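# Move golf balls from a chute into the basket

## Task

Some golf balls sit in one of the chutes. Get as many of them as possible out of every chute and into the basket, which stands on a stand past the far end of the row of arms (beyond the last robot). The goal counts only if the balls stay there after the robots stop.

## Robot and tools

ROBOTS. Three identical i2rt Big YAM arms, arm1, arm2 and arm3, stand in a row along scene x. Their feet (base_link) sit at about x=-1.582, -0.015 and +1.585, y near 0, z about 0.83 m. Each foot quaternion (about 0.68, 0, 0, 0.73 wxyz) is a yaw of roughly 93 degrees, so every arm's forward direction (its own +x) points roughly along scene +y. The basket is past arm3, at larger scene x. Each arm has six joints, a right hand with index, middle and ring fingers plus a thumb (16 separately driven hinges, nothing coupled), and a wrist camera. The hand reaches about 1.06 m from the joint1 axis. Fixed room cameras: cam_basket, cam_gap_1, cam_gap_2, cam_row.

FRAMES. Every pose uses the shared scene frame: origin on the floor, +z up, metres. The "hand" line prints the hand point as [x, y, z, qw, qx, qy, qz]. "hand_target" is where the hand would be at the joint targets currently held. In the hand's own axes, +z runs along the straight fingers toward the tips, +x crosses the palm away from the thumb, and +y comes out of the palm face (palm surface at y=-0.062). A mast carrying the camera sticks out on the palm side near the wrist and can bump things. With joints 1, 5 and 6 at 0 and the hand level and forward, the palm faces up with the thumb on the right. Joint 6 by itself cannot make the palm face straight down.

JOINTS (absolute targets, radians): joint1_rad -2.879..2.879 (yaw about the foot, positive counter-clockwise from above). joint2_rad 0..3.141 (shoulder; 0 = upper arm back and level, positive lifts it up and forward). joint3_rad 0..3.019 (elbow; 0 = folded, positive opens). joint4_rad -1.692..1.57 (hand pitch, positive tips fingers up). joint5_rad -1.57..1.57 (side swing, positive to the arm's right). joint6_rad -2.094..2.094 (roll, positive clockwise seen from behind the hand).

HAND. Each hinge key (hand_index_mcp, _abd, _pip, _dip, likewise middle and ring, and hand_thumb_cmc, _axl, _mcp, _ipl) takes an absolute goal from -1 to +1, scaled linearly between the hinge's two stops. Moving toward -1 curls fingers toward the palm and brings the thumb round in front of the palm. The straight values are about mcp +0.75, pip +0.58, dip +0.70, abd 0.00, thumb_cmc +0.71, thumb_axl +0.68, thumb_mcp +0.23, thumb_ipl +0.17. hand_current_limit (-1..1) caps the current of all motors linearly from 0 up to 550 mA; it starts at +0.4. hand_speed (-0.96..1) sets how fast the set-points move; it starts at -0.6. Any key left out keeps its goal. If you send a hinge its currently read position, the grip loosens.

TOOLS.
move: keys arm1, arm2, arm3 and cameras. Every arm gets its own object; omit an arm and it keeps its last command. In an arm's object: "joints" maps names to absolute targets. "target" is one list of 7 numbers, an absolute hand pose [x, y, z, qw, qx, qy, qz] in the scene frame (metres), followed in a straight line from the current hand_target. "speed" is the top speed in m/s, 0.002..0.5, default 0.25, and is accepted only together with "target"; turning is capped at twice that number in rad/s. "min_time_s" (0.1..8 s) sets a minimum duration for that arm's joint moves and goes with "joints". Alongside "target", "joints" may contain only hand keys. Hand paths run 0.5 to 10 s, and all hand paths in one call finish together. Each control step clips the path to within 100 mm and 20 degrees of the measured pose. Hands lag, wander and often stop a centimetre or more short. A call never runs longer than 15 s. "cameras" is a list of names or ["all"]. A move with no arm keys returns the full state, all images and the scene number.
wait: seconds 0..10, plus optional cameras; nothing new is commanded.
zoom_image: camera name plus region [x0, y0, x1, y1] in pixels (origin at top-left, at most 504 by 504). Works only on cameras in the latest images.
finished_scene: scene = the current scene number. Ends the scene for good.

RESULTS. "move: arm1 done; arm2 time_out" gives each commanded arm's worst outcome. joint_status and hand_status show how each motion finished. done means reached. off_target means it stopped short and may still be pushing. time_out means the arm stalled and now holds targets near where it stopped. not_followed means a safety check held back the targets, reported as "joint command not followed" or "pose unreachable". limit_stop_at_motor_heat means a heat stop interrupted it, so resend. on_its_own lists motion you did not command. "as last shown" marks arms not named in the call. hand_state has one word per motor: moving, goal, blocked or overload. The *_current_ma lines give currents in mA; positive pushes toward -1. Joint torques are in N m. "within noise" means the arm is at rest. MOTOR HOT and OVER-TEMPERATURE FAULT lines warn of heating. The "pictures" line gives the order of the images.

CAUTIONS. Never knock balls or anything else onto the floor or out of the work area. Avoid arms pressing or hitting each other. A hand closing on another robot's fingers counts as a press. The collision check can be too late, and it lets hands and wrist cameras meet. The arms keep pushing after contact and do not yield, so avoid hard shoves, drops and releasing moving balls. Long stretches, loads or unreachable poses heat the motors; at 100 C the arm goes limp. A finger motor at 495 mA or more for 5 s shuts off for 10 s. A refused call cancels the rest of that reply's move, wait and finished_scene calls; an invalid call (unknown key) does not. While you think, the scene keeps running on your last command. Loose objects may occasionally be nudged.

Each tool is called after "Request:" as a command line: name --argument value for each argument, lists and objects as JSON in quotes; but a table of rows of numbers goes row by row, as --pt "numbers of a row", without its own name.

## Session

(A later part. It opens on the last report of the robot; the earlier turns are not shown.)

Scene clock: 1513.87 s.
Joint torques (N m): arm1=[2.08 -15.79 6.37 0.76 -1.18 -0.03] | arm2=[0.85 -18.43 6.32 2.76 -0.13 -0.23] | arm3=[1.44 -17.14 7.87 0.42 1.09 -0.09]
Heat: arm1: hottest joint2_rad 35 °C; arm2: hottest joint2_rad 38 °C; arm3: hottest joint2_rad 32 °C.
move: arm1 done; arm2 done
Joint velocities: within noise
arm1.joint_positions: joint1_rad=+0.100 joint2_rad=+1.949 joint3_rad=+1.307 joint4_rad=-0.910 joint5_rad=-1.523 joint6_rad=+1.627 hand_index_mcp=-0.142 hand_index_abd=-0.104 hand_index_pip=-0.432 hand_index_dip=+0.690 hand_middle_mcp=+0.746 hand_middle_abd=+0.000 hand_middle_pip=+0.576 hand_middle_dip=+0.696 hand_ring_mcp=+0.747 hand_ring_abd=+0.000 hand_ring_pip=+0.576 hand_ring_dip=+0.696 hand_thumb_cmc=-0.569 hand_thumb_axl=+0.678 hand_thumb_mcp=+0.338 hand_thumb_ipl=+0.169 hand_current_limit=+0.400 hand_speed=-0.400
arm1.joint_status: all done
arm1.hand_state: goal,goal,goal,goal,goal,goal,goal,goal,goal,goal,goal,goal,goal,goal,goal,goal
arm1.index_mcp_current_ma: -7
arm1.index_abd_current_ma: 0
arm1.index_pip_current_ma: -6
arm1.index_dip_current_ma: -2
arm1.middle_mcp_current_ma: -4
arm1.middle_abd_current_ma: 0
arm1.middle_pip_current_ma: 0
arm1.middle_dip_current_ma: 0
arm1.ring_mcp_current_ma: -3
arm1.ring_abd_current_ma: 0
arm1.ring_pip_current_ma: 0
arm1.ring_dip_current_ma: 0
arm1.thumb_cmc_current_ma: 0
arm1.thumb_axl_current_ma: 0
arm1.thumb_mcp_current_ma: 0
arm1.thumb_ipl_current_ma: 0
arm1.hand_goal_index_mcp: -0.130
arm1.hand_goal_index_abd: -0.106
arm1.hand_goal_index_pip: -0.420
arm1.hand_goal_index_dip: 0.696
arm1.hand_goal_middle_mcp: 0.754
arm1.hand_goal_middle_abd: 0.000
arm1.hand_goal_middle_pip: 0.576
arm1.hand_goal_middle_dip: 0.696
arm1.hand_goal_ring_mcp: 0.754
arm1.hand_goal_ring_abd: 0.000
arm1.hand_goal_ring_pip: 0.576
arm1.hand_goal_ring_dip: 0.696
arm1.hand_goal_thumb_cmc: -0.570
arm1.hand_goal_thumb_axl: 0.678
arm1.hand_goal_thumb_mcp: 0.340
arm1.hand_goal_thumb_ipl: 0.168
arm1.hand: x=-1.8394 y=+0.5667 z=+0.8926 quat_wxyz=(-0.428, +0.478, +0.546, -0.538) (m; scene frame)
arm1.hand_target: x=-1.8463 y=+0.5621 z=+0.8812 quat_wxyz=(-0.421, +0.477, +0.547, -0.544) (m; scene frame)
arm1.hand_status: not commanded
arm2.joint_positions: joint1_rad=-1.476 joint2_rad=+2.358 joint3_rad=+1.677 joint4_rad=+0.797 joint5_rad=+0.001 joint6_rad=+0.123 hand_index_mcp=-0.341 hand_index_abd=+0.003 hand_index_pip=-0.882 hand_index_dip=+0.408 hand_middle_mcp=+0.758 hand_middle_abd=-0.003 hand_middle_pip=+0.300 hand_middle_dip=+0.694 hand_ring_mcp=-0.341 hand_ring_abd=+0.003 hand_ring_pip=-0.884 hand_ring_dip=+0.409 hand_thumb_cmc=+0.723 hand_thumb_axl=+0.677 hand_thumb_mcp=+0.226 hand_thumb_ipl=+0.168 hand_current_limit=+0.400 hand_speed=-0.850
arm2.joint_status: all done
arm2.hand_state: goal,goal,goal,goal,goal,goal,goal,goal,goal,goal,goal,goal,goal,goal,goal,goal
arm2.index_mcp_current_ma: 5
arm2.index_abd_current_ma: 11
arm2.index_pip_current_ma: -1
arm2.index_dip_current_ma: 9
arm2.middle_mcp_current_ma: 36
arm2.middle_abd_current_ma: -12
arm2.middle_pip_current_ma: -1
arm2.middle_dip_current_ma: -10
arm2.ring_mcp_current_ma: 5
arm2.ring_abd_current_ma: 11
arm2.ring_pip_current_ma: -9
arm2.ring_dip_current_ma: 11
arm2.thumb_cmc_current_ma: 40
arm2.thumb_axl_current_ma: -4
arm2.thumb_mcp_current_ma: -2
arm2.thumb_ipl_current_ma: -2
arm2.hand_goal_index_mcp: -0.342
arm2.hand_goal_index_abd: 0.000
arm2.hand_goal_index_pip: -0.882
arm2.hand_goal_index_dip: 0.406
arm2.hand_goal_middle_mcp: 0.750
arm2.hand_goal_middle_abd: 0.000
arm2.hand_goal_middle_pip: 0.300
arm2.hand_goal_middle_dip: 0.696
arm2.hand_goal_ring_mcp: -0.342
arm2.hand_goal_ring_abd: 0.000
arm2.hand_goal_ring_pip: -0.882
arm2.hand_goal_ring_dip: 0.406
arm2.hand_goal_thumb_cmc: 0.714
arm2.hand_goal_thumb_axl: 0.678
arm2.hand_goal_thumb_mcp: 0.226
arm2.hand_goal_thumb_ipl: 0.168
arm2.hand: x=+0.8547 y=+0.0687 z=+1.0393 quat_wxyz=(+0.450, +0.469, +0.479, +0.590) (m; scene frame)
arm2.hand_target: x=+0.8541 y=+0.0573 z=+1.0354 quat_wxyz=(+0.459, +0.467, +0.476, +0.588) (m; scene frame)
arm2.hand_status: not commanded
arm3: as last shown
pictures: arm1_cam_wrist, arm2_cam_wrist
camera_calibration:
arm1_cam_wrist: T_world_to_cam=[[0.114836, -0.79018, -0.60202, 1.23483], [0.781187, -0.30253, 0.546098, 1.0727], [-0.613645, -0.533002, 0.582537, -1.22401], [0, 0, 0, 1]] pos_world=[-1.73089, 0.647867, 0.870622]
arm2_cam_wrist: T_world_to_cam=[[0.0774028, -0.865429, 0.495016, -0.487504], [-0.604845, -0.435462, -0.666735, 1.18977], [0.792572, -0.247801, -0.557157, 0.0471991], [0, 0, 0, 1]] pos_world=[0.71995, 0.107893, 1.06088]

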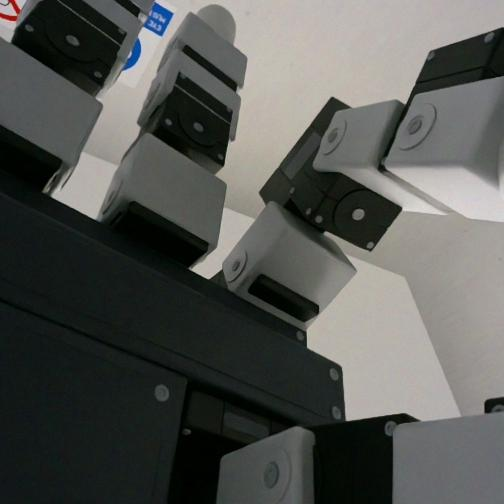

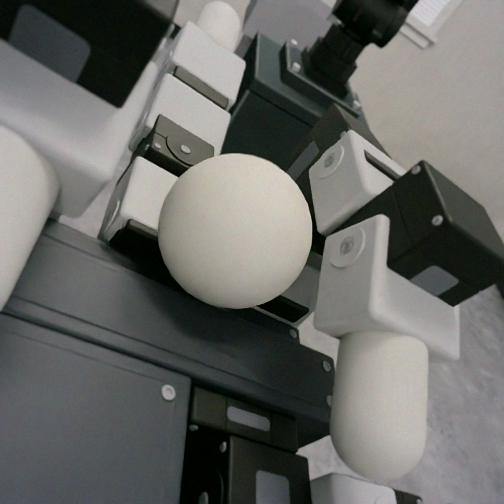

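Request:
move --arm1 '{"joints":{"hand_speed":-0.9,"hand_index_mcp":-0.20}}' --arm2 '{"joints":{"hand_speed":-0.93,"hand_index_mcp":0.75,"hand_index_pip":0.576,"hand_index_dip":0.696,"hand_middle_pip":0.576}}' --cameras '["arm2_cam_wrist"]'

Request:
move --arm1 '{"joints":{"hand_thumb_mcp":0.20}}' --arm2 '{"joints":{"hand_speed":-0.85,"hand_ring_mcp":0.75,"hand_ring_pip":0.576,"hand_ring_dip":0.696}}' --arm3 '{"joints":{"hand_index_mcp":-0.16,"hand_thumb_mcp":0.28,"joint1_rad":1.460,"joint2_rad":2.29,"joint3_rad":2.40,"joint4_rad":-1.40,"joint5_rad":1.565,"joint6_rad":-1.86},"min_time_s":5}' --cameras '["arm1_cam_wrist","arm2_cam_wrist"]'

Scene clock: 1523.80 s.
Joint torques (N m): arm1=[2.08 -16.21 6.42 0.59 -1.15 -0.04] | arm2=[0.73 -18.49 6.35 2.91 -0.13 -0.25] | arm3=[1.49 -17.14 7.86 0.44 1.09 -0.09]
Heat: arm1: hottest joint2_rad 35 °C; arm2: hottest joint2_rad 38 °C; arm3: hottest joint2_rad 32 °C.
move: arm1 done; arm2 done
Joint velocities: within noise
arm1.joint_positions: joint1_rad=+0.101 joint2_rad=+1.955 joint3_rad=+1.306 joint4_rad=-0.907 joint5_rad=-1.523 joint6_rad=+1.628 hand_index_mcp=-0.197 hand_index_abd=-0.104 hand_index_pip=-0.424 hand_index_dip=+0.693 hand_middle_mcp=+0.746 hand_middle_abd=+0.000 hand_middle_pip=+0.576 hand_middle_dip=+0.696 hand_ring_mcp=+0.747 hand_ring_abd=+0.000 hand_ring_pip=+0.576 hand_ring_dip=+0.696 hand_thumb_cmc=-0.570 hand_thumb_axl=+0.678 hand_thumb_mcp=+0.342 hand_thumb_ipl=+0.169 hand_current_limit=+0.400 hand_speed=-0.900
arm1.joint_status: all done
arm1.hand_state: goal,goal,goal,goal,goal,goal,goal,goal,goal,goal,goal,goal,goal,goal,goal,goal
arm1.index_mcp_current_ma: 0
arm1.index_abd_current_ma: 0
arm1.index_pip_current_ma: -1
arm1.index_dip_current_ma: -1
arm1.middle_mcp_current_ma: -4
arm1.middle_abd_current_ma: 0
arm1.middle_pip_current_ma: 0
arm1.middle_dip_current_ma: 0
arm1.ring_mcp_current_ma: -3
arm1.ring_abd_current_ma: 0
arm1.ring_pip_current_ma: 0
arm1.ring_dip_current_ma: 0
arm1.thumb_cmc_current_ma: 0
arm1.thumb_axl_current_ma: 0
arm1.thumb_mcp_current_ma: 1
arm1.thumb_ipl_current_ma: 0
arm1.hand_goal_index_mcp: -0.200
arm1.hand_goal_index_abd: -0.106
arm1.hand_goal_index_pip: -0.420
arm1.hand_goal_index_dip: 0.696
arm1.hand_goal_middle_mcp: 0.754
arm1.hand_goal_middle_abd: 0.000
arm1.hand_goal_middle_pip: 0.576
arm1.hand_goal_middle_dip: 0.696
arm1.hand_goal_ring_mcp: 0.754
arm1.hand_goal_ring_abd: 0.000
arm1.hand_goal_ring_pip: 0.576
arm1.hand_goal_ring_dip: 0.696
arm1.hand_goal_thumb_cmc: -0.570
arm1.hand_goal_thumb_axl: 0.678
arm1.hand_goal_thumb_mcp: 0.340
arm1.hand_goal_thumb_ipl: 0.168
arm1.hand: x=-1.8395 y=+0.5659 z=+0.8893 quat_wxyz=(-0.427, +0.480, +0.545, -0.540) (m; scene frame)
arm1.hand_target: x=-1.8465 y=+0.5621 z=+0.8813 quat_wxyz=(-0.421, +0.477, +0.547, -0.544) (m; scene frame)
arm1.hand_status: not commanded
arm2.joint_positions: joint1_rad=-1.476 joint2_rad=+2.358 joint3_rad=+1.677 joint4_rad=+0.797 joint5_rad=+0.001 joint6_rad=+0.123 hand_index_mcp=+0.759 hand_index_abd=+0.003 hand_index_pip=+0.576 hand_index_dip=+0.694 hand_middle_mcp=+0.758 hand_middle_abd=-0.003 hand_middle_pip=+0.576 hand_middle_dip=+0.694 hand_ring_mcp=-0.341 hand_ring_abd=+0.003 hand_ring_pip=-0.884 hand_ring_dip=+0.409 hand_thumb_cmc=+0.723 hand_thumb_axl=+0.677 hand_thumb_mcp=+0.226 hand_thumb_ipl=+0.168 hand_current_limit=+0.400 hand_speed=-0.930
arm2.joint_status: all done
arm2.hand_state: goal,goal,goal,goal,goal,goal,goal,goal,goal,goal,goal,goal,goal,goal,goal,goal
arm2.index_mcp_current_ma: 41
arm2.index_abd_current_ma: 11
arm2.index_pip_current_ma: -1
arm2.index_dip_current_ma: -10
arm2.middle_mcp_current_ma: 37
arm2.middle_abd_current_ma: -11
arm2.middle_pip_current_ma: -1
arm2.middle_dip_current_ma: -10
arm2.ring_mcp_current_ma: 5
arm2.ring_abd_current_ma: 11
arm2.ring_pip_current_ma: -9
arm2.ring_dip_current_ma: 11
arm2.thumb_cmc_current_ma: 40
arm2.thumb_axl_current_ma: -4
arm2.thumb_mcp_current_ma: -2
arm2.thumb_ipl_current_ma: -2
arm2.hand_goal_index_mcp: 0.750
arm2.hand_goal_index_abd: 0.000
arm2.hand_goal_index_pip: 0.576
arm2.hand_goal_index_dip: 0.696
arm2.hand_goal_middle_mcp: 0.750
arm2.hand_goal_middle_abd: 0.000
arm2.hand_goal_middle_pip: 0.576
arm2.hand_goal_middle_dip: 0.696
arm2.hand_goal_ring_mcp: -0.342
arm2.hand_goal_ring_abd: 0.000
arm2.hand_goal_ring_pip: -0.882
arm2.hand_goal_ring_dip: 0.406
arm2.hand_goal_thumb_cmc: 0.714
arm2.hand_goal_thumb_axl: 0.678
arm2.hand_goal_thumb_mcp: 0.226
arm2.hand_goal_thumb_ipl: 0.168
arm2.hand: x=+0.8547 y=+0.0687 z=+1.0393 quat_wxyz=(+0.450, +0.469, +0.479, +0.590) (m; scene frame)
arm2.hand_target: x=+0.8541 y=+0.0573 z=+1.0354 quat_wxyz=(+0.459, +0.467, +0.476, +0.588) (m; scene frame)
arm2.hand_status: not commanded
arm3.joint_positions: joint1_rad=+1.463 joint2_rad=+1.712 joint3_rad=+2.053 joint4_rad=-1.652 joint5_rad=+1.564 joint6_rad=-1.853 hand_index_mcp=-0.128 hand_index_abd=-0.107 hand_index_pip=+0.065 hand_index_dip=+0.699 hand_middle_mcp=+0.972 hand_middle_abd=-0.001 hand_middle_pip=+0.576 hand_middle_dip=+0.696 hand_ring_mcp=+0.971 hand_ring_abd=-0.001 hand_ring_pip=+0.576 hand_ring_dip=+0.696 hand_thumb_cmc=-0.568 hand_thumb_axl=+0.680 hand_thumb_mcp=+0.298 hand_thumb_ipl=+0.170 hand_current_limit=+0.400 hand_speed=-0.600
arm3.joint_status: not commanded
arm3.hand_state: goal,goal,goal,goal,goal,goal,goal,goal,goal,goal,goal,goal,goal,goal,goal,goal
arm3.index_mcp_current_ma: -5
arm3.index_abd_current_ma: 0
arm3.index_pip_current_ma: 1
arm3.index_dip_current_ma: 1
arm3.middle_mcp_current_ma: -4
arm3.middle_abd_current_ma: 0
arm3.middle_pip_current_ma: 0
arm3.middle_dip_current_ma: 0
arm3.ring_mcp_current_ma: -5
arm3.ring_abd_current_ma: 0
arm3.ring_pip_current_ma: 0
arm3.ring_dip_current_ma: 0
arm3.thumb_cmc_current_ma: 0
arm3.thumb_axl_current_ma: 1
arm3.thumb_mcp_current_ma: -1
arm3.thumb_ipl_current_ma: 1
arm3.hand_goal_index_mcp: -0.120
arm3.hand_goal_index_abd: -0.106
arm3.hand_goal_index_pip: 0.062
arm3.hand_goal_index_dip: 0.696
arm3.hand_goal_middle_mcp: 0.980
arm3.hand_goal_middle_abd: 0.000
arm3.hand_goal_middle_pip: 0.576
arm3.hand_goal_middle_dip: 0.696
arm3.hand_goal_ring_mcp: 0.980
arm3.hand_goal_ring_abd: 0.000
arm3.hand_goal_ring_pip: 0.576
arm3.hand_goal_ring_dip: 0.696
arm3.hand_goal_thumb_cmc: -0.570
arm3.hand_goal_thumb_axl: 0.678
arm3.hand_goal_thumb_mcp: 0.300
arm3.hand_goal_thumb_ipl: 0.168
arm3.hand: x=+1.0485 y=+0.1194 z=+1.2911 quat_wxyz=(+0.705, -0.709, +0.002, -0.018) (m; scene frame)
arm3.hand_target: x=+1.0577 y=+0.1182 z=+1.3012 quat_wxyz=(+0.705, -0.709, +0.004, -0.016) (m; scene frame)
arm3.hand_status: not commanded
pictures: arm2_cam_wrist
camera_calibration:
arm2_cam_wrist: T_world_to_cam=[[0.0774028, -0.865429, 0.495016, -0.487504], [-0.604845, -0.435462, -0.666735, 1.18977], [0.792572, -0.247801, -0.557157, 0.0471991], [0, 0, 0, 1]] pos_world=[0.71995, 0.107893, 1.06088]

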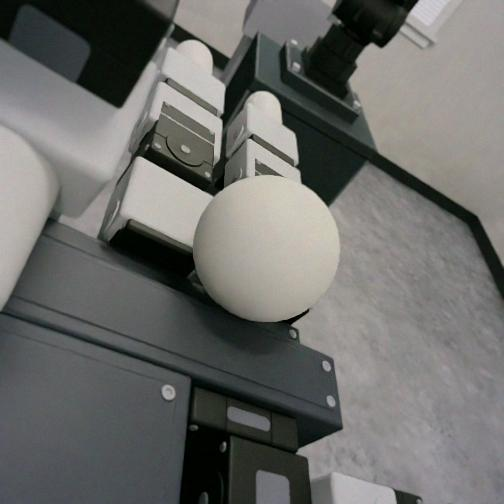

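Scene clock: 1529.50 s.
Joint torques (N m): arm1=[2.08 -16.38 6.43 0.59 -1.1 -0.09] | arm2=[0.73 -18.49 6.37 2.91 -0.12 -0.22] | arm3=[1.08 -21.48 12.44 1.16 1.1 -0.1]
Heat: arm1: hottest joint2_rad 35 °C; arm2: hottest joint2_rad 39 °C; arm3: hottest joint3_rad 33 °C.
move: arm1 off_target; arm2 done; arm3 done
Joint velocities: within noise
arm1.joint_positions: joint1_rad=+0.101 joint2_rad=+1.955 joint3_rad=+1.306 joint4_rad=-0.907 joint5_rad=-1.525 joint6_rad=+1.633 hand_index_mcp=-0.178 hand_index_abd=-0.104 hand_index_pip=-0.421 hand_index_dip=+0.693 hand_middle_mcp=+0.746 hand_middle_abd=+0.000 hand_middle_pip=+0.576 hand_middle_dip=+0.696 hand_ring_mcp=+0.747 hand_ring_abd=+0.000 hand_ring_pip=+0.576 hand_ring_dip=+0.696 hand_thumb_cmc=-0.576 hand_thumb_axl=+0.678 hand_thumb_mcp=+0.303 hand_thumb_ipl=+0.188 hand_current_limit=+0.400 hand_speed=-0.900
arm1.joint_status: hand_thumb_mcp off_target (ended at +0.303, target +0.200)
arm1.hand_state: blocked,goal,goal,goal,goal,goal,goal,goal,goal,goal,goal,goal,goal,goal,blocked,blocked
arm1.index_mcp_current_ma: 19
arm1.index_abd_current_ma: 0
arm1.index_pip_current_ma: 0
arm1.index_dip_current_ma: -1
arm1.middle_mcp_current_ma: -4
arm1.middle_abd_current_ma: 0
arm1.middle_pip_current_ma: 0
arm1.middle_dip_current_ma: 0
arm1.ring_mcp_current_ma: -3
arm1.ring_abd_current_ma: 0
arm1.ring_pip_current_ma: 0
arm1.ring_dip_current_ma: 0
arm1.thumb_cmc_current_ma: -2
arm1.thumb_axl_current_ma: 0
arm1.thumb_mcp_current_ma: 345
arm1.thumb_ipl_current_ma: 24
arm1.hand_goal_index_mcp: -0.200
arm1.hand_goal_index_abd: -0.106
arm1.hand_goal_index_pip: -0.420
arm1.hand_goal_index_dip: 0.696
arm1.hand_goal_middle_mcp: 0.754
arm1.hand_goal_middle_abd: 0.000
arm1.hand_goal_middle_pip: 0.576
arm1.hand_goal_middle_dip: 0.696
arm1.hand_goal_ring_mcp: 0.754
arm1.hand_goal_ring_abd: 0.000
arm1.hand_goal_ring_pip: 0.576
arm1.hand_goal_ring_dip: 0.696
arm1.hand_goal_thumb_cmc: -0.570
arm1.hand_goal_thumb_axl: 0.678
arm1.hand_goal_thumb_mcp: 0.200
arm1.hand_goal_thumb_ipl: 0.168
arm1.hand: x=-1.8396 y=+0.5655 z=+0.8897 quat_wxyz=(-0.425, +0.481, +0.543, -0.541) (m; scene frame)
arm1.hand_target: x=-1.8465 y=+0.5621 z=+0.8813 quat_wxyz=(-0.421, +0.477, +0.547, -0.544) (m; scene frame)
arm1.hand_status: not commanded
arm2.joint_positions: joint1_rad=-1.476 joint2_rad=+2.358 joint3_rad=+1.677 joint4_rad=+0.797 joint5_rad=+0.001 joint6_rad=+0.123 hand_index_mcp=+0.759 hand_index_abd=+0.003 hand_index_pip=+0.576 hand_index_dip=+0.694 hand_middle_mcp=+0.758 hand_middle_abd=-0.003 hand_middle_pip=+0.576 hand_middle_dip=+0.694 hand_ring_mcp=+0.759 hand_ring_abd=+0.003 hand_ring_pip=+0.576 hand_ring_dip=+0.693 hand_thumb_cmc=+0.723 hand_thumb_axl=+0.677 hand_thumb_mcp=+0.226 hand_thumb_ipl=+0.168 hand_current_limit=+0.400 hand_speed=-0.850
arm2.joint_status: all done
arm2.hand_state: goal,goal,goal,goal,goal,goal,goal,goal,goal,goal,goal,goal,goal,goal,goal,goal
arm2.index_mcp_current_ma: 41
arm2.index_abd_current_ma: 11
arm2.index_pip_current_ma: -1
arm2.index_dip_current_ma: -10
arm2.middle_mcp_current_ma: 37
arm2.middle_abd_current_ma: -11
arm2.middle_pip_current_ma: -1
arm2.middle_dip_current_ma: -10
arm2.ring_mcp_current_ma: 43
arm2.ring_abd_current_ma: 11
arm2.ring_pip_current_ma: -1
arm2.ring_dip_current_ma: -12
arm2.thumb_cmc_current_ma: 40
arm2.thumb_axl_current_ma: -4
arm2.thumb_mcp_current_ma: -2
arm2.thumb_ipl_current_ma: -2
arm2.hand_goal_index_mcp: 0.750
arm2.hand_goal_index_abd: 0.000
arm2.hand_goal_index_pip: 0.576
arm2.hand_goal_index_dip: 0.696
arm2.hand_goal_middle_mcp: 0.750
arm2.hand_goal_middle_abd: 0.000
arm2.hand_goal_middle_pip: 0.576
arm2.hand_goal_middle_dip: 0.696
arm2.hand_goal_ring_mcp: 0.750
arm2.hand_goal_ring_abd: 0.000
arm2.hand_goal_ring_pip: 0.576
arm2.hand_goal_ring_dip: 0.696
arm2.hand_goal_thumb_cmc: 0.714
arm2.hand_goal_thumb_axl: 0.678
arm2.hand_goal_thumb_mcp: 0.226
arm2.hand_goal_thumb_ipl: 0.168
arm2.hand: x=+0.8547 y=+0.0687 z=+1.0393 quat_wxyz=(+0.450, +0.469, +0.479, +0.590) (m; scene frame)
arm2.hand_target: x=+0.8541 y=+0.0573 z=+1.0354 quat_wxyz=(+0.459, +0.467, +0.476, +0.588) (m; scene frame)
arm2.hand_status: not commanded
arm3.joint_positions: joint1_rad=+1.463 joint2_rad=+2.269 joint3_rad=+2.349 joint4_rad=-1.412 joint5_rad=+1.564 joint6_rad=-1.853 hand_index_mcp=-0.161 hand_index_abd=-0.107 hand_index_pip=+0.065 hand_index_dip=+0.699 hand_middle_mcp=+0.972 hand_middle_abd=-0.001 hand_middle_pip=+0.576 hand_middle_dip=+0.696 hand_ring_mcp=+0.971 hand_ring_abd=-0.001 hand_ring_pip=+0.576 hand_ring_dip=+0.696 hand_thumb_cmc=-0.568 hand_thumb_axl=+0.680 hand_thumb_mcp=+0.282 hand_thumb_ipl=+0.170 hand_current_limit=+0.400 hand_speed=-0.600
arm3.joint_status: all done
arm3.hand_state: goal,goal,goal,goal,goal,goal,goal,goal,goal,goal,goal,goal,goal,goal,goal,goal
arm3.index_mcp_current_ma: 0
arm3.index_abd_current_ma: 0
arm3.index_pip_current_ma: 1
arm3.index_dip_current_ma: 1
arm3.middle_mcp_current_ma: -4
arm3.middle_abd_current_ma: 0
arm3.middle_pip_current_ma: 0
arm3.middle_dip_current_ma: 0
arm3.ring_mcp_current_ma: -5
arm3.ring_abd_current_ma: 0
arm3.ring_pip_current_ma: 0
arm3.ring_dip_current_ma: 0
arm3.thumb_cmc_current_ma: 0
arm3.thumb_axl_current_ma: 1
arm3.thumb_mcp_current_ma: 0
arm3.thumb_ipl_current_ma: 1
arm3.hand_goal_index_mcp: -0.160
arm3.hand_goal_index_abd: -0.106
arm3.hand_goal_index_pip: 0.062
arm3.hand_goal_index_dip: 0.696
arm3.hand_goal_middle_mcp: 0.980
arm3.hand_goal_middle_abd: 0.000
arm3.hand_goal_middle_pip: 0.576
arm3.hand_goal_middle_dip: 0.696
arm3.hand_goal_ring_mcp: 0.980
arm3.hand_goal_ring_abd: 0.000
arm3.hand_goal_ring_pip: 0.576
arm3.hand_goal_ring_dip: 0.696
arm3.hand_goal_thumb_cmc: -0.570
arm3.hand_goal_thumb_axl: 0.678
arm3.hand_goal_thumb_mcp: 0.280
arm3.hand_goal_thumb_ipl: 0.168
arm3.hand: x=+0.8561 y=+0.1254 z=+1.0747 quat_wxyz=(+0.704, -0.709, -0.005, -0.025) (m; scene frame)
arm3.hand_target: x=+0.8467 y=+0.1279 z=+1.0816 quat_wxyz=(+0.705, -0.709, +0.009, -0.014) (m; scene frame)
arm3.hand_status: not commanded
pictures: arm1_cam_wrist, arm2_cam_wrist
camera_calibration:
arm1_cam_wrist: T_world_to_cam=[[0.11486, -0.796646, -0.593433, 1.22817], [0.781179, -0.296593, 0.549355, 1.06789], [-0.61365, -0.526677, 0.588257, -1.23166], [0, 0, 0, 1]] pos_world=[-1.73109, 0.646462, 0.866717]
arm2_cam_wrist: T_world_to_cam=[[0.0774028, -0.865429, 0.495016, -0.487504], [-0.604845, -0.435462, -0.666735, 1.18977], [0.792572, -0.247801, -0.557157, 0.0471991], [0, 0, 0, 1]] pos_world=[0.71995, 0.107893, 1.06088]

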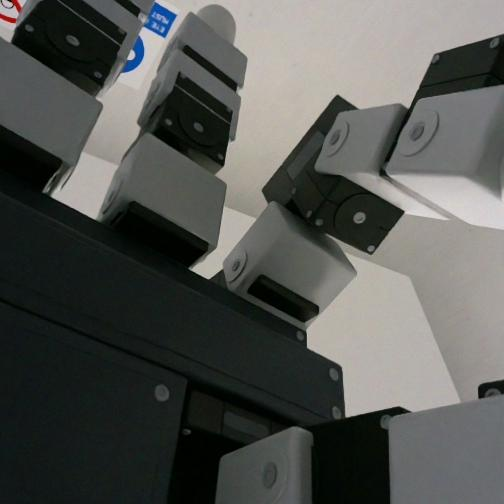

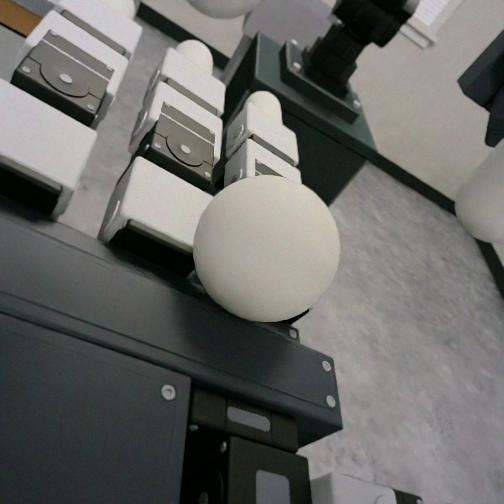

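Request:
move --arm1 '{"joints":{"hand_index_mcp":-0.26,"hand_thumb_mcp":0.16}}' --arm3 '{"joints":{"joint3_rad":2.22,"joint4_rad":-1.265},"min_time_s":3}'

Request:
move --arm1 '{"joints":{"hand_index_mcp":-0.33,"hand_thumb_mcp":0.12}}' --arm3 '{"joints":{"hand_speed":-0.9,"hand_index_mcp":-0.23,"hand_thumb_mcp":0.185}}' --cameras '["arm2_cam_wrist","arm1_cam_wrist"]'

Scene clock: 1535.50 s.
Joint torques (N m): arm1=[2.14 -16.32 6.45 0.64 -1.07 -0.09] | arm2=[0.62 -18.61 6.32 2.89 -0.11 -0.23] | arm3=[1.08 -21.42 8.25 1.2 1.1 -0.09]
Heat: arm1: hottest joint2_rad 35 °C; arm2: hottest joint2_rad 39 °C; arm3: hottest joint3_rad 33 °C.
move: arm1 off_target; arm3 done
Joint velocities: within noise
arm1.joint_positions: joint1_rad=+0.101 joint2_rad=+1.955 joint3_rad=+1.306 joint4_rad=-0.907 joint5_rad=-1.525 joint6_rad=+1.634 hand_index_mcp=-0.183 hand_index_abd=-0.104 hand_index_pip=-0.418 hand_index_dip=+0.695 hand_middle_mcp=+0.746 hand_middle_abd=+0.000 hand_middle_pip=+0.576 hand_middle_dip=+0.696 hand_ring_mcp=+0.747 hand_ring_abd=+0.000 hand_ring_pip=+0.576 hand_ring_dip=+0.696 hand_thumb_cmc=-0.577 hand_thumb_axl=+0.678 hand_thumb_mcp=+0.301 hand_thumb_ipl=+0.192 hand_current_limit=+0.400 hand_speed=-0.900
arm1.joint_status: hand_index_mcp off_target (ended at -0.183, target -0.260); hand_thumb_mcp off_target (ended at +0.301, target +0.160)
arm1.hand_state: blocked,goal,goal,goal,goal,goal,goal,goal,goal,goal,goal,goal,goal,goal,blocked,blocked
arm1.index_mcp_current_ma: 153
arm1.index_abd_current_ma: 0
arm1.index_pip_current_ma: 0
arm1.index_dip_current_ma: 0
arm1.middle_mcp_current_ma: -4
arm1.middle_abd_current_ma: 0
arm1.middle_pip_current_ma: 0
arm1.middle_dip_current_ma: 0
arm1.ring_mcp_current_ma: -3
arm1.ring_abd_current_ma: 0
arm1.ring_pip_current_ma: 0
arm1.ring_dip_current_ma: 0
arm1.thumb_cmc_current_ma: -2
arm1.thumb_axl_current_ma: 0
arm1.thumb_mcp_current_ma: 385
arm1.thumb_ipl_current_ma: 31
arm1.hand_goal_index_mcp: -0.260
arm1.hand_goal_index_abd: -0.106
arm1.hand_goal_index_pip: -0.420
arm1.hand_goal_index_dip: 0.696
arm1.hand_goal_middle_mcp: 0.754
arm1.hand_goal_middle_abd: 0.000
arm1.hand_goal_middle_pip: 0.576
arm1.hand_goal_middle_dip: 0.696
arm1.hand_goal_ring_mcp: 0.754
arm1.hand_goal_ring_abd: 0.000
arm1.hand_goal_ring_pip: 0.576
arm1.hand_goal_ring_dip: 0.696
arm1.hand_goal_thumb_cmc: -0.570
arm1.hand_goal_thumb_axl: 0.678
arm1.hand_goal_thumb_mcp: 0.160
arm1.hand_goal_thumb_ipl: 0.168
arm1.hand: x=-1.8396 y=+0.5654 z=+0.8898 quat_wxyz=(-0.425, +0.481, +0.543, -0.542) (m; scene frame)
arm1.hand_target: x=-1.8465 y=+0.5621 z=+0.8813 quat_wxyz=(-0.421, +0.477, +0.547, -0.544) (m; scene frame)
arm1.hand_status: not commanded
arm2: as last shown
arm3.joint_positions: joint1_rad=+1.463 joint2_rad=+2.269 joint3_rad=+2.223 joint4_rad=-1.276 joint5_rad=+1.564 joint6_rad=-1.853 hand_index_mcp=-0.161 hand_index_abd=-0.107 hand_index_pip=+0.065 hand_index_dip=+0.699 hand_middle_mcp=+0.972 hand_middle_abd=-0.001 hand_middle_pip=+0.576 hand_middle_dip=+0.696 hand_ring_mcp=+0.971 hand_ring_abd=-0.001 hand_ring_pip=+0.576 hand_ring_dip=+0.696 hand_thumb_cmc=-0.568 hand_thumb_axl=+0.680 hand_thumb_mcp=+0.282 hand_thumb_ipl=+0.170 hand_current_limit=+0.400 hand_speed=-0.600
arm3.joint_status: all done
arm3.hand_state: goal,goal,goal,goal,goal,goal,goal,goal,goal,goal,goal,goal,goal,goal,goal,goal
arm3.index_mcp_current_ma: 0
arm3.index_abd_current_ma: 0
arm3.index_pip_current_ma: 1
arm3.index_dip_current_ma: 1
arm3.middle_mcp_current_ma: -4
arm3.middle_abd_current_ma: 0
arm3.middle_pip_current_ma: 0
arm3.middle_dip_current_ma: 0
arm3.ring_mcp_current_ma: -5
arm3.ring_abd_current_ma: 0
arm3.ring_pip_current_ma: 0
arm3.ring_dip_current_ma: 0
arm3.thumb_cmc_current_ma: 0
arm3.thumb_axl_current_ma: 1
arm3.thumb_mcp_current_ma: 0
arm3.thumb_ipl_current_ma: 1
arm3.hand_goal_index_mcp: -0.160
arm3.hand_goal_index_abd: -0.106
arm3.hand_goal_index_pip: 0.062
arm3.hand_goal_index_dip: 0.696
arm3.hand_goal_middle_mcp: 0.980
arm3.hand_goal_middle_abd: 0.000
arm3.hand_goal_middle_pip: 0.576
arm3.hand_goal_middle_dip: 0.696
arm3.hand_goal_ring_mcp: 0.980
arm3.hand_goal_ring_abd: 0.000
arm3.hand_goal_ring_pip: 0.576
arm3.hand_goal_ring_dip: 0.696
arm3.hand_goal_thumb_cmc: -0.570
arm3.hand_goal_thumb_axl: 0.678
arm3.hand_goal_thumb_mcp: 0.280
arm3.hand_goal_thumb_ipl: 0.168
arm3.hand: x=+0.8538 y=+0.1254 z=+1.0267 quat_wxyz=(+0.704, -0.709, -0.001, -0.022) (m; scene frame)
arm3.hand_target: x=+0.8524 y=+0.1277 z=+1.0109 quat_wxyz=(+0.704, -0.709, -0.007, -0.030) (m; scene frame)
arm3.hand_status: not commanded
pictures: none

Scene clock: 1536.27 s.
Joint torques (N m): arm1=[2.14 -16.26 6.42 0.59 -0.96 -0.1] | arm2=[0.67 -18.73 6.39 2.89 -0.09 -0.21] | arm3=[1.08 -21.6 8.27 1.17 1.1 -0.08]
Heat: arm1: hottest joint2_rad 35 °C; arm2: hottest joint2_rad 39 °C; arm3: hottest joint3_rad 33 °C.
move: arm1 off_target; arm3 done
Joint velocities: within noise
arm1.joint_positions: joint1_rad=+0.101 joint2_rad=+1.955 joint3_rad=+1.306 joint4_rad=-0.907 joint5_rad=-1.528 joint6_rad=+1.634 hand_index_mcp=-0.197 hand_index_abd=-0.104 hand_index_pip=-0.410 hand_index_dip=+0.701 hand_middle_mcp=+0.746 hand_middle_abd=+0.000 hand_middle_pip=+0.576 hand_middle_dip=+0.696 hand_ring_mcp=+0.747 hand_ring_abd=+0.000 hand_ring_pip=+0.576 hand_ring_dip=+0.696 hand_thumb_cmc=-0.579 hand_thumb_axl=+0.678 hand_thumb_mcp=+0.301 hand_thumb_ipl=+0.198 hand_current_limit=+0.400 hand_speed=-0.900
arm1.joint_status: hand_index_mcp off_target (ended at -0.197, target -0.330); hand_thumb_mcp off_target (ended at +0.301, target +0.120)
arm1.hand_state: blocked,goal,goal,goal,goal,goal,goal,goal,goal,goal,goal,goal,goal,goal,blocked,blocked
arm1.index_mcp_current_ma: 383
arm1.index_abd_current_ma: 0
arm1.index_pip_current_ma: 4
arm1.index_dip_current_ma: 1
arm1.middle_mcp_current_ma: -4
arm1.middle_abd_current_ma: 0
arm1.middle_pip_current_ma: 0
arm1.middle_dip_current_ma: 0
arm1.ring_mcp_current_ma: -3
arm1.ring_abd_current_ma: 0
arm1.ring_pip_current_ma: 0
arm1.ring_dip_current_ma: 0
arm1.thumb_cmc_current_ma: -4
arm1.thumb_axl_current_ma: 0
arm1.thumb_mcp_current_ma: 385
arm1.thumb_ipl_current_ma: 46
arm1.hand_goal_index_mcp: -0.330
arm1.hand_goal_index_abd: -0.106
arm1.hand_goal_index_pip: -0.420
arm1.hand_goal_index_dip: 0.696
arm1.hand_goal_middle_mcp: 0.754
arm1.hand_goal_middle_abd: 0.000
arm1.hand_goal_middle_pip: 0.576
arm1.hand_goal_middle_dip: 0.696
arm1.hand_goal_ring_mcp: 0.754
arm1.hand_goal_ring_abd: 0.000
arm1.hand_goal_ring_pip: 0.576
arm1.hand_goal_ring_dip: 0.696
arm1.hand_goal_thumb_cmc: -0.570
arm1.hand_goal_thumb_axl: 0.678
arm1.hand_goal_thumb_mcp: 0.120
arm1.hand_goal_thumb_ipl: 0.168
arm1.hand: x=-1.8399 y=+0.5653 z=+0.8903 quat_wxyz=(-0.426, +0.480, +0.542, -0.542) (m; scene frame)
arm1.hand_target: x=-1.8465 y=+0.5621 z=+0.8813 quat_wxyz=(-0.421, +0.477, +0.547, -0.544) (m; scene frame)
arm1.hand_status: not commanded
arm2: as last shown
arm2.joint_positions: joint1_rad=-1.476 joint2_rad=+2.358 joint3_rad=+1.677 joint4_rad=+0.797 joint5_rad=+0.000 joint6_rad=+0.123 hand_index_mcp=+0.759 hand_index_abd=+0.003 hand_index_pip=+0.576 hand_index_dip=+0.694 hand_middle_mcp=+0.758 hand_middle_abd=-0.003 hand_middle_pip=+0.576 hand_middle_dip=+0.694 hand_ring_mcp=+0.759 hand_ring_abd=+0.003 hand_ring_pip=+0.576 hand_ring_dip=+0.693 hand_thumb_cmc=+0.723 hand_thumb_axl=+0.677 hand_thumb_mcp=+0.226 hand_thumb_ipl=+0.168 hand_current_limit=+0.400 hand_speed=-0.850
arm2.index_mcp_current_ma: 43
arm2.hand: x=+0.8547 y=+0.0689 z=+1.0393 quat_wxyz=(+0.450, +0.468, +0.480, +0.590) (m; scene frame)
arm2.hand_target: x=+0.8541 y=+0.0573 z=+1.0355 quat_wxyz=(+0.459, +0.467, +0.476, +0.588) (m; scene frame)
arm3.joint_positions: joint1_rad=+1.463 joint2_rad=+2.269 joint3_rad=+2.223 joint4_rad=-1.276 joint5_rad=+1.564 joint6_rad=-1.853 hand_index_mcp=-0.230 hand_index_abd=-0.107 hand_index_pip=+0.065 hand_index_dip=+0.699 hand_middle_mcp=+0.972 hand_middle_abd=-0.001 hand_middle_pip=+0.576 hand_middle_dip=+0.696 hand_ring_mcp=+0.971 hand_ring_abd=-0.001 hand_ring_pip=+0.576 hand_ring_dip=+0.696 hand_thumb_cmc=-0.568 hand_thumb_axl=+0.680 hand_thumb_mcp=+0.193 hand_thumb_ipl=+0.170 hand_current_limit=+0.400 hand_speed=-0.900
arm3.joint_status: all done
arm3.hand_state: goal,goal,goal,goal,goal,goal,goal,goal,goal,goal,goal,goal,goal,goal,goal,goal
arm3.index_mcp_current_ma: 0
arm3.index_abd_current_ma: 0
arm3.index_pip_current_ma: 1
arm3.index_dip_current_ma: 1
arm3.middle_mcp_current_ma: -4
arm3.middle_abd_current_ma: 0
arm3.middle_pip_current_ma: 0
arm3.middle_dip_current_ma: 0
arm3.ring_mcp_current_ma: -5
arm3.ring_abd_current_ma: 0
arm3.ring_pip_current_ma: 0
arm3.ring_dip_current_ma: 0
arm3.thumb_cmc_current_ma: 0
arm3.thumb_axl_current_ma: 1
arm3.thumb_mcp_current_ma: 5
arm3.thumb_ipl_current_ma: 1
arm3.hand_goal_index_mcp: -0.230
arm3.hand_goal_index_abd: -0.106
arm3.hand_goal_index_pip: 0.062
arm3.hand_goal_index_dip: 0.696
arm3.hand_goal_middle_mcp: 0.980
arm3.hand_goal_middle_abd: 0.000
arm3.hand_goal_middle_pip: 0.576
arm3.hand_goal_middle_dip: 0.696
arm3.hand_goal_ring_mcp: 0.980
arm3.hand_goal_ring_abd: 0.000
arm3.hand_goal_ring_pip: 0.576
arm3.hand_goal_ring_dip: 0.696
arm3.hand_goal_thumb_cmc: -0.570
arm3.hand_goal_thumb_axl: 0.678
arm3.hand_goal_thumb_mcp: 0.186
arm3.hand_goal_thumb_ipl: 0.168
arm3.hand: x=+0.8538 y=+0.1254 z=+1.0267 quat_wxyz=(+0.704, -0.709, -0.001, -0.022) (m; scene frame)
arm3.hand_target: x=+0.8525 y=+0.1277 z=+1.0109 quat_wxyz=(+0.704, -0.709, -0.007, -0.030) (m; scene frame)
arm3.hand_status: not commanded
pictures: arm1_cam_wrist, arm2_cam_wrist
camera_calibration:
arm1_cam_wrist: T_world_to_cam=[[0.112683, -0.797532, -0.59266, 1.22431], [0.783138, -0.29582, 0.546979, 1.07299], [-0.611554, -0.52577, 0.591243, -1.23167], [0, 0, 0, 1]] pos_world=[-1.73149, 0.646261, 0.866918]
arm2_cam_wrist: T_world_to_cam=[[0.0780096, -0.865335, 0.495086, -0.488026], [-0.604543, -0.435938, -0.666698, 1.18956], [0.792744, -0.247292, -0.557139, 0.0470016], [0, 0, 0, 1]] pos_world=[0.719949, 0.107892, 1.06088]

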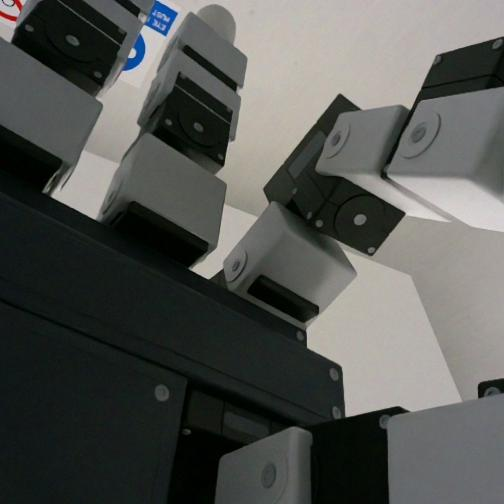

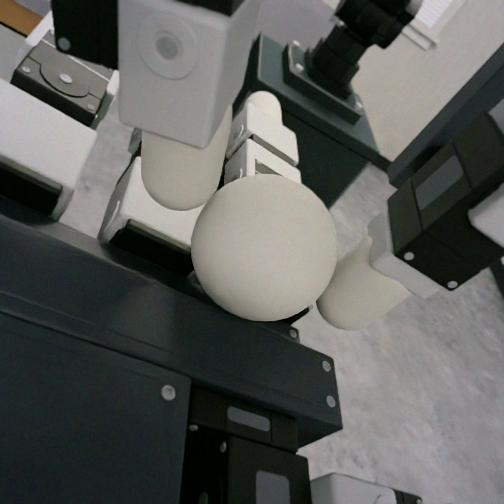

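Now lift arm1 and grip with arm3.

Request:
move --arm1 '{"joints":{"joint2_rad":1.88,"joint4_rad":-0.94},"min_time_s":2}' --arm3 '{"joints":{"hand_index_mcp":-0.27,"hand_thumb_mcp":0.15}}'

Request:
move --arm1 '{"joints":{"joint2_rad":1.74,"joint4_rad":-1.05},"min_time_s":2}' --arm3 '{"joints":{"hand_index_mcp":-0.38,"hand_thumb_mcp":0.06,"hand_index_pip":0.03,"hand_thumb_ipl":0.14}}' --cameras '["arm2_cam_wrist","arm1_cam_wrist"]'

Scene clock: 1541.27 s.
Joint torques (N m): arm1=[2.14 -19.31 7.01 -0.44 -1.22 -0.11] | arm2=[0.67 -18.55 6.37 2.88 -0.08 -0.22] | arm3=[1.08 -21.48 8.27 1.17 1.1 -0.09]
Heat: arm1: hottest joint2_rad 35 °C; arm2: hottest joint2_rad 39 °C; arm3: hottest joint3_rad 33 °C.
move: arm1 done; arm3 off_target
Joint velocities: within noise
arm1.joint_positions: joint1_rad=+0.101 joint2_rad=+1.908 joint3_rad=+1.301 joint4_rad=-0.929 joint5_rad=-1.522 joint6_rad=+1.634 hand_index_mcp=-0.201 hand_index_abd=-0.104 hand_index_pip=-0.389 hand_index_dip=+0.714 hand_middle_mcp=+0.746 hand_middle_abd=+0.000 hand_middle_pip=+0.576 hand_middle_dip=+0.696 hand_ring_mcp=+0.747 hand_ring_abd=+0.000 hand_ring_pip=+0.576 hand_ring_dip=+0.696 hand_thumb_cmc=-0.579 hand_thumb_axl=+0.678 hand_thumb_mcp=+0.296 hand_thumb_ipl=+0.198 hand_current_limit=+0.400 hand_speed=-0.900
arm1.joint_status: all done
arm1.hand_state: blocked,goal,blocked,goal,goal,goal,goal,goal,goal,goal,goal,goal,goal,goal,blocked,blocked
arm1.index_mcp_current_ma: 366
arm1.index_abd_current_ma: 0
arm1.index_pip_current_ma: 30
arm1.index_dip_current_ma: 12
arm1.middle_mcp_current_ma: -4
arm1.middle_abd_current_ma: 0
arm1.middle_pip_current_ma: 0
arm1.middle_dip_current_ma: 0
arm1.ring_mcp_current_ma: -3
arm1.ring_abd_current_ma: 0
arm1.ring_pip_current_ma: 0
arm1.ring_dip_current_ma: 0
arm1.thumb_cmc_current_ma: -4
arm1.thumb_axl_current_ma: 0
arm1.thumb_mcp_current_ma: 385
arm1.thumb_ipl_current_ma: 46
arm1.hand_goal_index_mcp: -0.330
arm1.hand_goal_index_abd: -0.106
arm1.hand_goal_index_pip: -0.420
arm1.hand_goal_index_dip: 0.696
arm1.hand_goal_middle_mcp: 0.754
arm1.hand_goal_middle_abd: 0.000
arm1.hand_goal_middle_pip: 0.576
arm1.hand_goal_middle_dip: 0.696
arm1.hand_goal_ring_mcp: 0.754
arm1.hand_goal_ring_abd: 0.000
arm1.hand_goal_ring_pip: 0.576
arm1.hand_goal_ring_dip: 0.696
arm1.hand_goal_thumb_cmc: -0.570
arm1.hand_goal_thumb_axl: 0.678
arm1.hand_goal_thumb_mcp: 0.120
arm1.hand_goal_thumb_ipl: 0.168
arm1.hand: x=-1.8390 y=+0.5630 z=+0.9114 quat_wxyz=(-0.430, +0.476, +0.548, -0.536) (m; scene frame)
arm1.hand_target: x=-1.8463 y=+0.5600 z=+0.9257 quat_wxyz=(-0.433, +0.466, +0.557, -0.534) (m; scene frame)
arm1.hand_status: not commanded
arm2: as last shown
arm3.joint_positions: joint1_rad=+1.463 joint2_rad=+2.269 joint3_rad=+2.223 joint4_rad=-1.276 joint5_rad=+1.564 joint6_rad=-1.853 hand_index_mcp=-0.240 hand_index_abd=-0.107 hand_index_pip=+0.070 hand_index_dip=+0.699 hand_middle_mcp=+0.972 hand_middle_abd=-0.001 hand_middle_pip=+0.576 hand_middle_dip=+0.696 hand_ring_mcp=+0.971 hand_ring_abd=-0.001 hand_ring_pip=+0.576 hand_ring_dip=+0.696 hand_thumb_cmc=-0.568 hand_thumb_axl=+0.680 hand_thumb_mcp=+0.187 hand_thumb_ipl=+0.175 hand_current_limit=+0.400 hand_speed=-0.900
arm3.joint_status: hand_index_mcp off_target (ended at -0.240, target -0.270); hand_thumb_mcp off_target (ended at +0.187, target +0.150)
arm3.hand_state: blocked,goal,goal,goal,goal,goal,goal,goal,goal,goal,goal,goal,goal,goal,blocked,goal
arm3.index_mcp_current_ma: 38
arm3.index_abd_current_ma: 0
arm3.index_pip_current_ma: 4
arm3.index_dip_current_ma: 1
arm3.middle_mcp_current_ma: -4
arm3.middle_abd_current_ma: 0
arm3.middle_pip_current_ma: 0
arm3.middle_dip_current_ma: 0
arm3.ring_mcp_current_ma: -5
arm3.ring_abd_current_ma: 0
arm3.ring_pip_current_ma: 0
arm3.ring_dip_current_ma: 0
arm3.thumb_cmc_current_ma: 0
arm3.thumb_axl_current_ma: 1
arm3.thumb_mcp_current_ma: 71
arm3.thumb_ipl_current_ma: 5
arm3.hand_goal_index_mcp: -0.270
arm3.hand_goal_index_abd: -0.106
arm3.hand_goal_index_pip: 0.062
arm3.hand_goal_index_dip: 0.696
arm3.hand_goal_middle_mcp: 0.980
arm3.hand_goal_middle_abd: 0.000
arm3.hand_goal_middle_pip: 0.576
arm3.hand_goal_middle_dip: 0.696
arm3.hand_goal_ring_mcp: 0.980
arm3.hand_goal_ring_abd: 0.000
arm3.hand_goal_ring_pip: 0.576
arm3.hand_goal_ring_dip: 0.696
arm3.hand_goal_thumb_cmc: -0.570
arm3.hand_goal_thumb_axl: 0.678
arm3.hand_goal_thumb_mcp: 0.150
arm3.hand_goal_thumb_ipl: 0.168
arm3.hand: x=+0.8538 y=+0.1254 z=+1.0267 quat_wxyz=(+0.704, -0.709, -0.001, -0.022) (m; scene frame)
arm3.hand_target: x=+0.8525 y=+0.1277 z=+1.0109 quat_wxyz=(+0.704, -0.709, -0.007, -0.030) (m; scene frame)
arm3.hand_status: not commanded
pictures: none

Scene clock: 1543.70 s.
Joint torques (N m): arm1=[2.2 -17.79 7.76 -0.39 -1.22 -0.11] | arm2=[0.67 -18.55 6.43 2.82 -0.05 -0.21] | arm3=[1.14 -21.42 8.27 1.17 1.1 -0.09]
Heat: arm1: hottest joint2_rad 35 °C; arm2: hottest joint2_rad 39 °C; arm3: hottest joint2_rad 32 °C.
move: arm1 done; arm3 off_target
Joint velocities: within noise
arm1.joint_positions: joint1_rad=+0.101 joint2_rad=+1.764 joint3_rad=+1.301 joint4_rad=-1.039 joint5_rad=-1.521 joint6_rad=+1.634 hand_index_mcp=-0.201 hand_index_abd=-0.104 hand_index_pip=-0.389 hand_index_dip=+0.714 hand_middle_mcp=+0.746 hand_middle_abd=+0.000 hand_middle_pip=+0.576 hand_middle_dip=+0.696 hand_ring_mcp=+0.747 hand_ring_abd=+0.000 hand_ring_pip=+0.576 hand_ring_dip=+0.696 hand_thumb_cmc=-0.579 hand_thumb_axl=+0.678 hand_thumb_mcp=+0.296 hand_thumb_ipl=+0.198 hand_current_limit=+0.400 hand_speed=-0.900
arm1.joint_status: all done
arm1.hand_state: blocked,goal,blocked,goal,goal,goal,goal,goal,goal,goal,goal,goal,goal,goal,blocked,blocked
arm1.index_mcp_current_ma: 366
arm1.index_abd_current_ma: 0
arm1.index_pip_current_ma: 30
arm1.index_dip_current_ma: 12
arm1.middle_mcp_current_ma: -4
arm1.middle_abd_current_ma: 0
arm1.middle_pip_current_ma: 0
arm1.middle_dip_current_ma: 0
arm1.ring_mcp_current_ma: -3
arm1.ring_abd_current_ma: 0
arm1.ring_pip_current_ma: 0
arm1.ring_dip_current_ma: 0
arm1.thumb_cmc_current_ma: -4
arm1.thumb_axl_current_ma: 0
arm1.thumb_mcp_current_ma: 385
arm1.thumb_ipl_current_ma: 46
arm1.hand_goal_index_mcp: -0.330
arm1.hand_goal_index_abd: -0.106
arm1.hand_goal_index_pip: -0.420
arm1.hand_goal_index_dip: 0.696
arm1.hand_goal_middle_mcp: 0.754
arm1.hand_goal_middle_abd: 0.000
arm1.hand_goal_middle_pip: 0.576
arm1.hand_goal_middle_dip: 0.696
arm1.hand_goal_ring_mcp: 0.754
arm1.hand_goal_ring_abd: 0.000
arm1.hand_goal_ring_pip: 0.576
arm1.hand_goal_ring_dip: 0.696
arm1.hand_goal_thumb_cmc: -0.570
arm1.hand_goal_thumb_axl: 0.678
arm1.hand_goal_thumb_mcp: 0.120
arm1.hand_goal_thumb_ipl: 0.168
arm1.hand: x=-1.8366 y=+0.5476 z=+0.9816 quat_wxyz=(-0.440, +0.467, +0.556, -0.528) (m; scene frame)
arm1.hand_target: x=-1.8432 y=+0.5427 z=+0.9941 quat_wxyz=(-0.442, +0.458, +0.564, -0.527) (m; scene frame)
arm1.hand_status: not commanded
arm2: as last shown
arm2.joint_positions: joint1_rad=-1.476 joint2_rad=+2.358 joint3_rad=+1.677 joint4_rad=+0.797 joint5_rad=-0.001 joint6_rad=+0.122 hand_index_mcp=+0.759 hand_index_abd=+0.003 hand_index_pip=+0.576 hand_index_dip=+0.694 hand_middle_mcp=+0.758 hand_middle_abd=-0.003 hand_middle_pip=+0.576 hand_middle_dip=+0.694 hand_ring_mcp=+0.759 hand_ring_abd=+0.003 hand_ring_pip=+0.576 hand_ring_dip=+0.693 hand_thumb_cmc=+0.723 hand_thumb_axl=+0.677 hand_thumb_mcp=+0.226 hand_thumb_ipl=+0.168 hand_current_limit=+0.400 hand_speed=-0.850
arm2.hand: x=+0.8547 y=+0.0691 z=+1.0393 quat_wxyz=(+0.450, +0.468, +0.480, +0.590) (m; scene frame)
arm3.joint_positions: joint1_rad=+1.463 joint2_rad=+2.269 joint3_rad=+2.223 joint4_rad=-1.276 joint5_rad=+1.564 joint6_rad=-1.853 hand_index_mcp=-0.245 hand_index_abd=-0.107 hand_index_pip=+0.070 hand_index_dip=+0.715 hand_middle_mcp=+0.972 hand_middle_abd=-0.001 hand_middle_pip=+0.576 hand_middle_dip=+0.696 hand_ring_mcp=+0.971 hand_ring_abd=-0.001 hand_ring_pip=+0.576 hand_ring_dip=+0.696 hand_thumb_cmc=-0.568 hand_thumb_axl=+0.680 hand_thumb_mcp=+0.175 hand_thumb_ipl=+0.173 hand_current_limit=+0.400 hand_speed=-0.900
arm3.joint_status: hand_index_mcp off_target (ended at -0.245, target -0.380); hand_index_pip off_target (ended at +0.070, target +0.030); hand_thumb_mcp off_target (ended at +0.175, target +0.060); hand_thumb_ipl off_target (ended at +0.173, target +0.140)
arm3.hand_state: blocked,goal,blocked,goal,goal,goal,goal,goal,goal,goal,goal,goal,goal,goal,blocked,blocked
arm3.index_mcp_current_ma: 385
arm3.index_abd_current_ma: 0
arm3.index_pip_current_ma: 53
arm3.index_dip_current_ma: 17
arm3.middle_mcp_current_ma: -4
arm3.middle_abd_current_ma: 0
arm3.middle_pip_current_ma: 0
arm3.middle_dip_current_ma: 0
arm3.ring_mcp_current_ma: -5
arm3.ring_abd_current_ma: 0
arm3.ring_pip_current_ma: 0
arm3.ring_dip_current_ma: 0
arm3.thumb_cmc_current_ma: 0
arm3.thumb_axl_current_ma: 1
arm3.thumb_mcp_current_ma: 385
arm3.thumb_ipl_current_ma: 64
arm3.hand_goal_index_mcp: -0.380
arm3.hand_goal_index_abd: -0.106
arm3.hand_goal_index_pip: 0.030
arm3.hand_goal_index_dip: 0.696
arm3.hand_goal_middle_mcp: 0.980
arm3.hand_goal_middle_abd: 0.000
arm3.hand_goal_middle_pip: 0.576
arm3.hand_goal_middle_dip: 0.696
arm3.hand_goal_ring_mcp: 0.980
arm3.hand_goal_ring_abd: 0.000
arm3.hand_goal_ring_pip: 0.576
arm3.hand_goal_ring_dip: 0.696
arm3.hand_goal_thumb_cmc: -0.570
arm3.hand_goal_thumb_axl: 0.678
arm3.hand_goal_thumb_mcp: 0.060
arm3.hand_goal_thumb_ipl: 0.140
arm3.hand: x=+0.8538 y=+0.1254 z=+1.0267 quat_wxyz=(+0.704, -0.709, -0.001, -0.022) (m; scene frame)
arm3.hand_target: x=+0.8525 y=+0.1277 z=+1.0109 quat_wxyz=(+0.704, -0.709, -0.007, -0.030) (m; scene frame)
arm3.hand_status: not commanded
pictures: arm1_cam_wrist, arm2_cam_wrist
camera_calibration:
arm1_cam_wrist: T_world_to_cam=[[0.111063, -0.763998, -0.635588, 1.28461], [0.784759, -0.324982, 0.527769, 1.05301], [-0.609769, -0.557399, 0.563461, -1.245], [0, 0, 0, 1]] pos_world=[-1.72819, 0.629686, 0.962246]
arm2_cam_wrist: T_world_to_cam=[[0.0789322, -0.864996, 0.495531, -0.489114], [-0.604009, -0.436947, -0.666521, 1.18914], [0.793059, -0.246696, -0.556955, 0.0465393], [0, 0, 0, 1]] pos_world=[0.719949, 0.10799, 1.06088]

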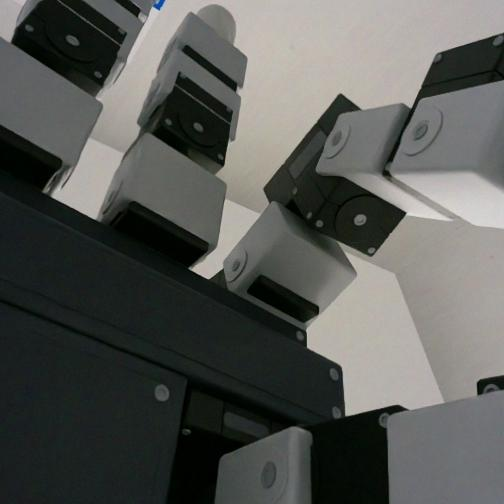

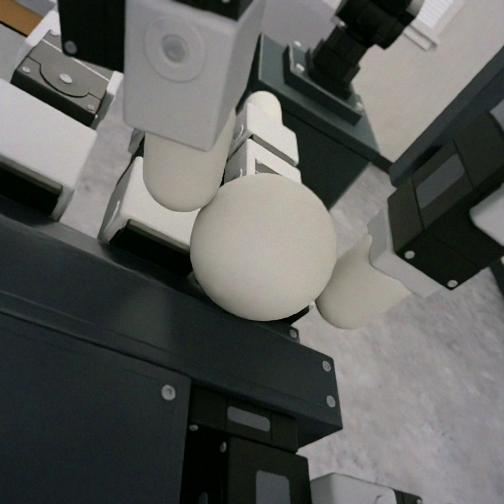

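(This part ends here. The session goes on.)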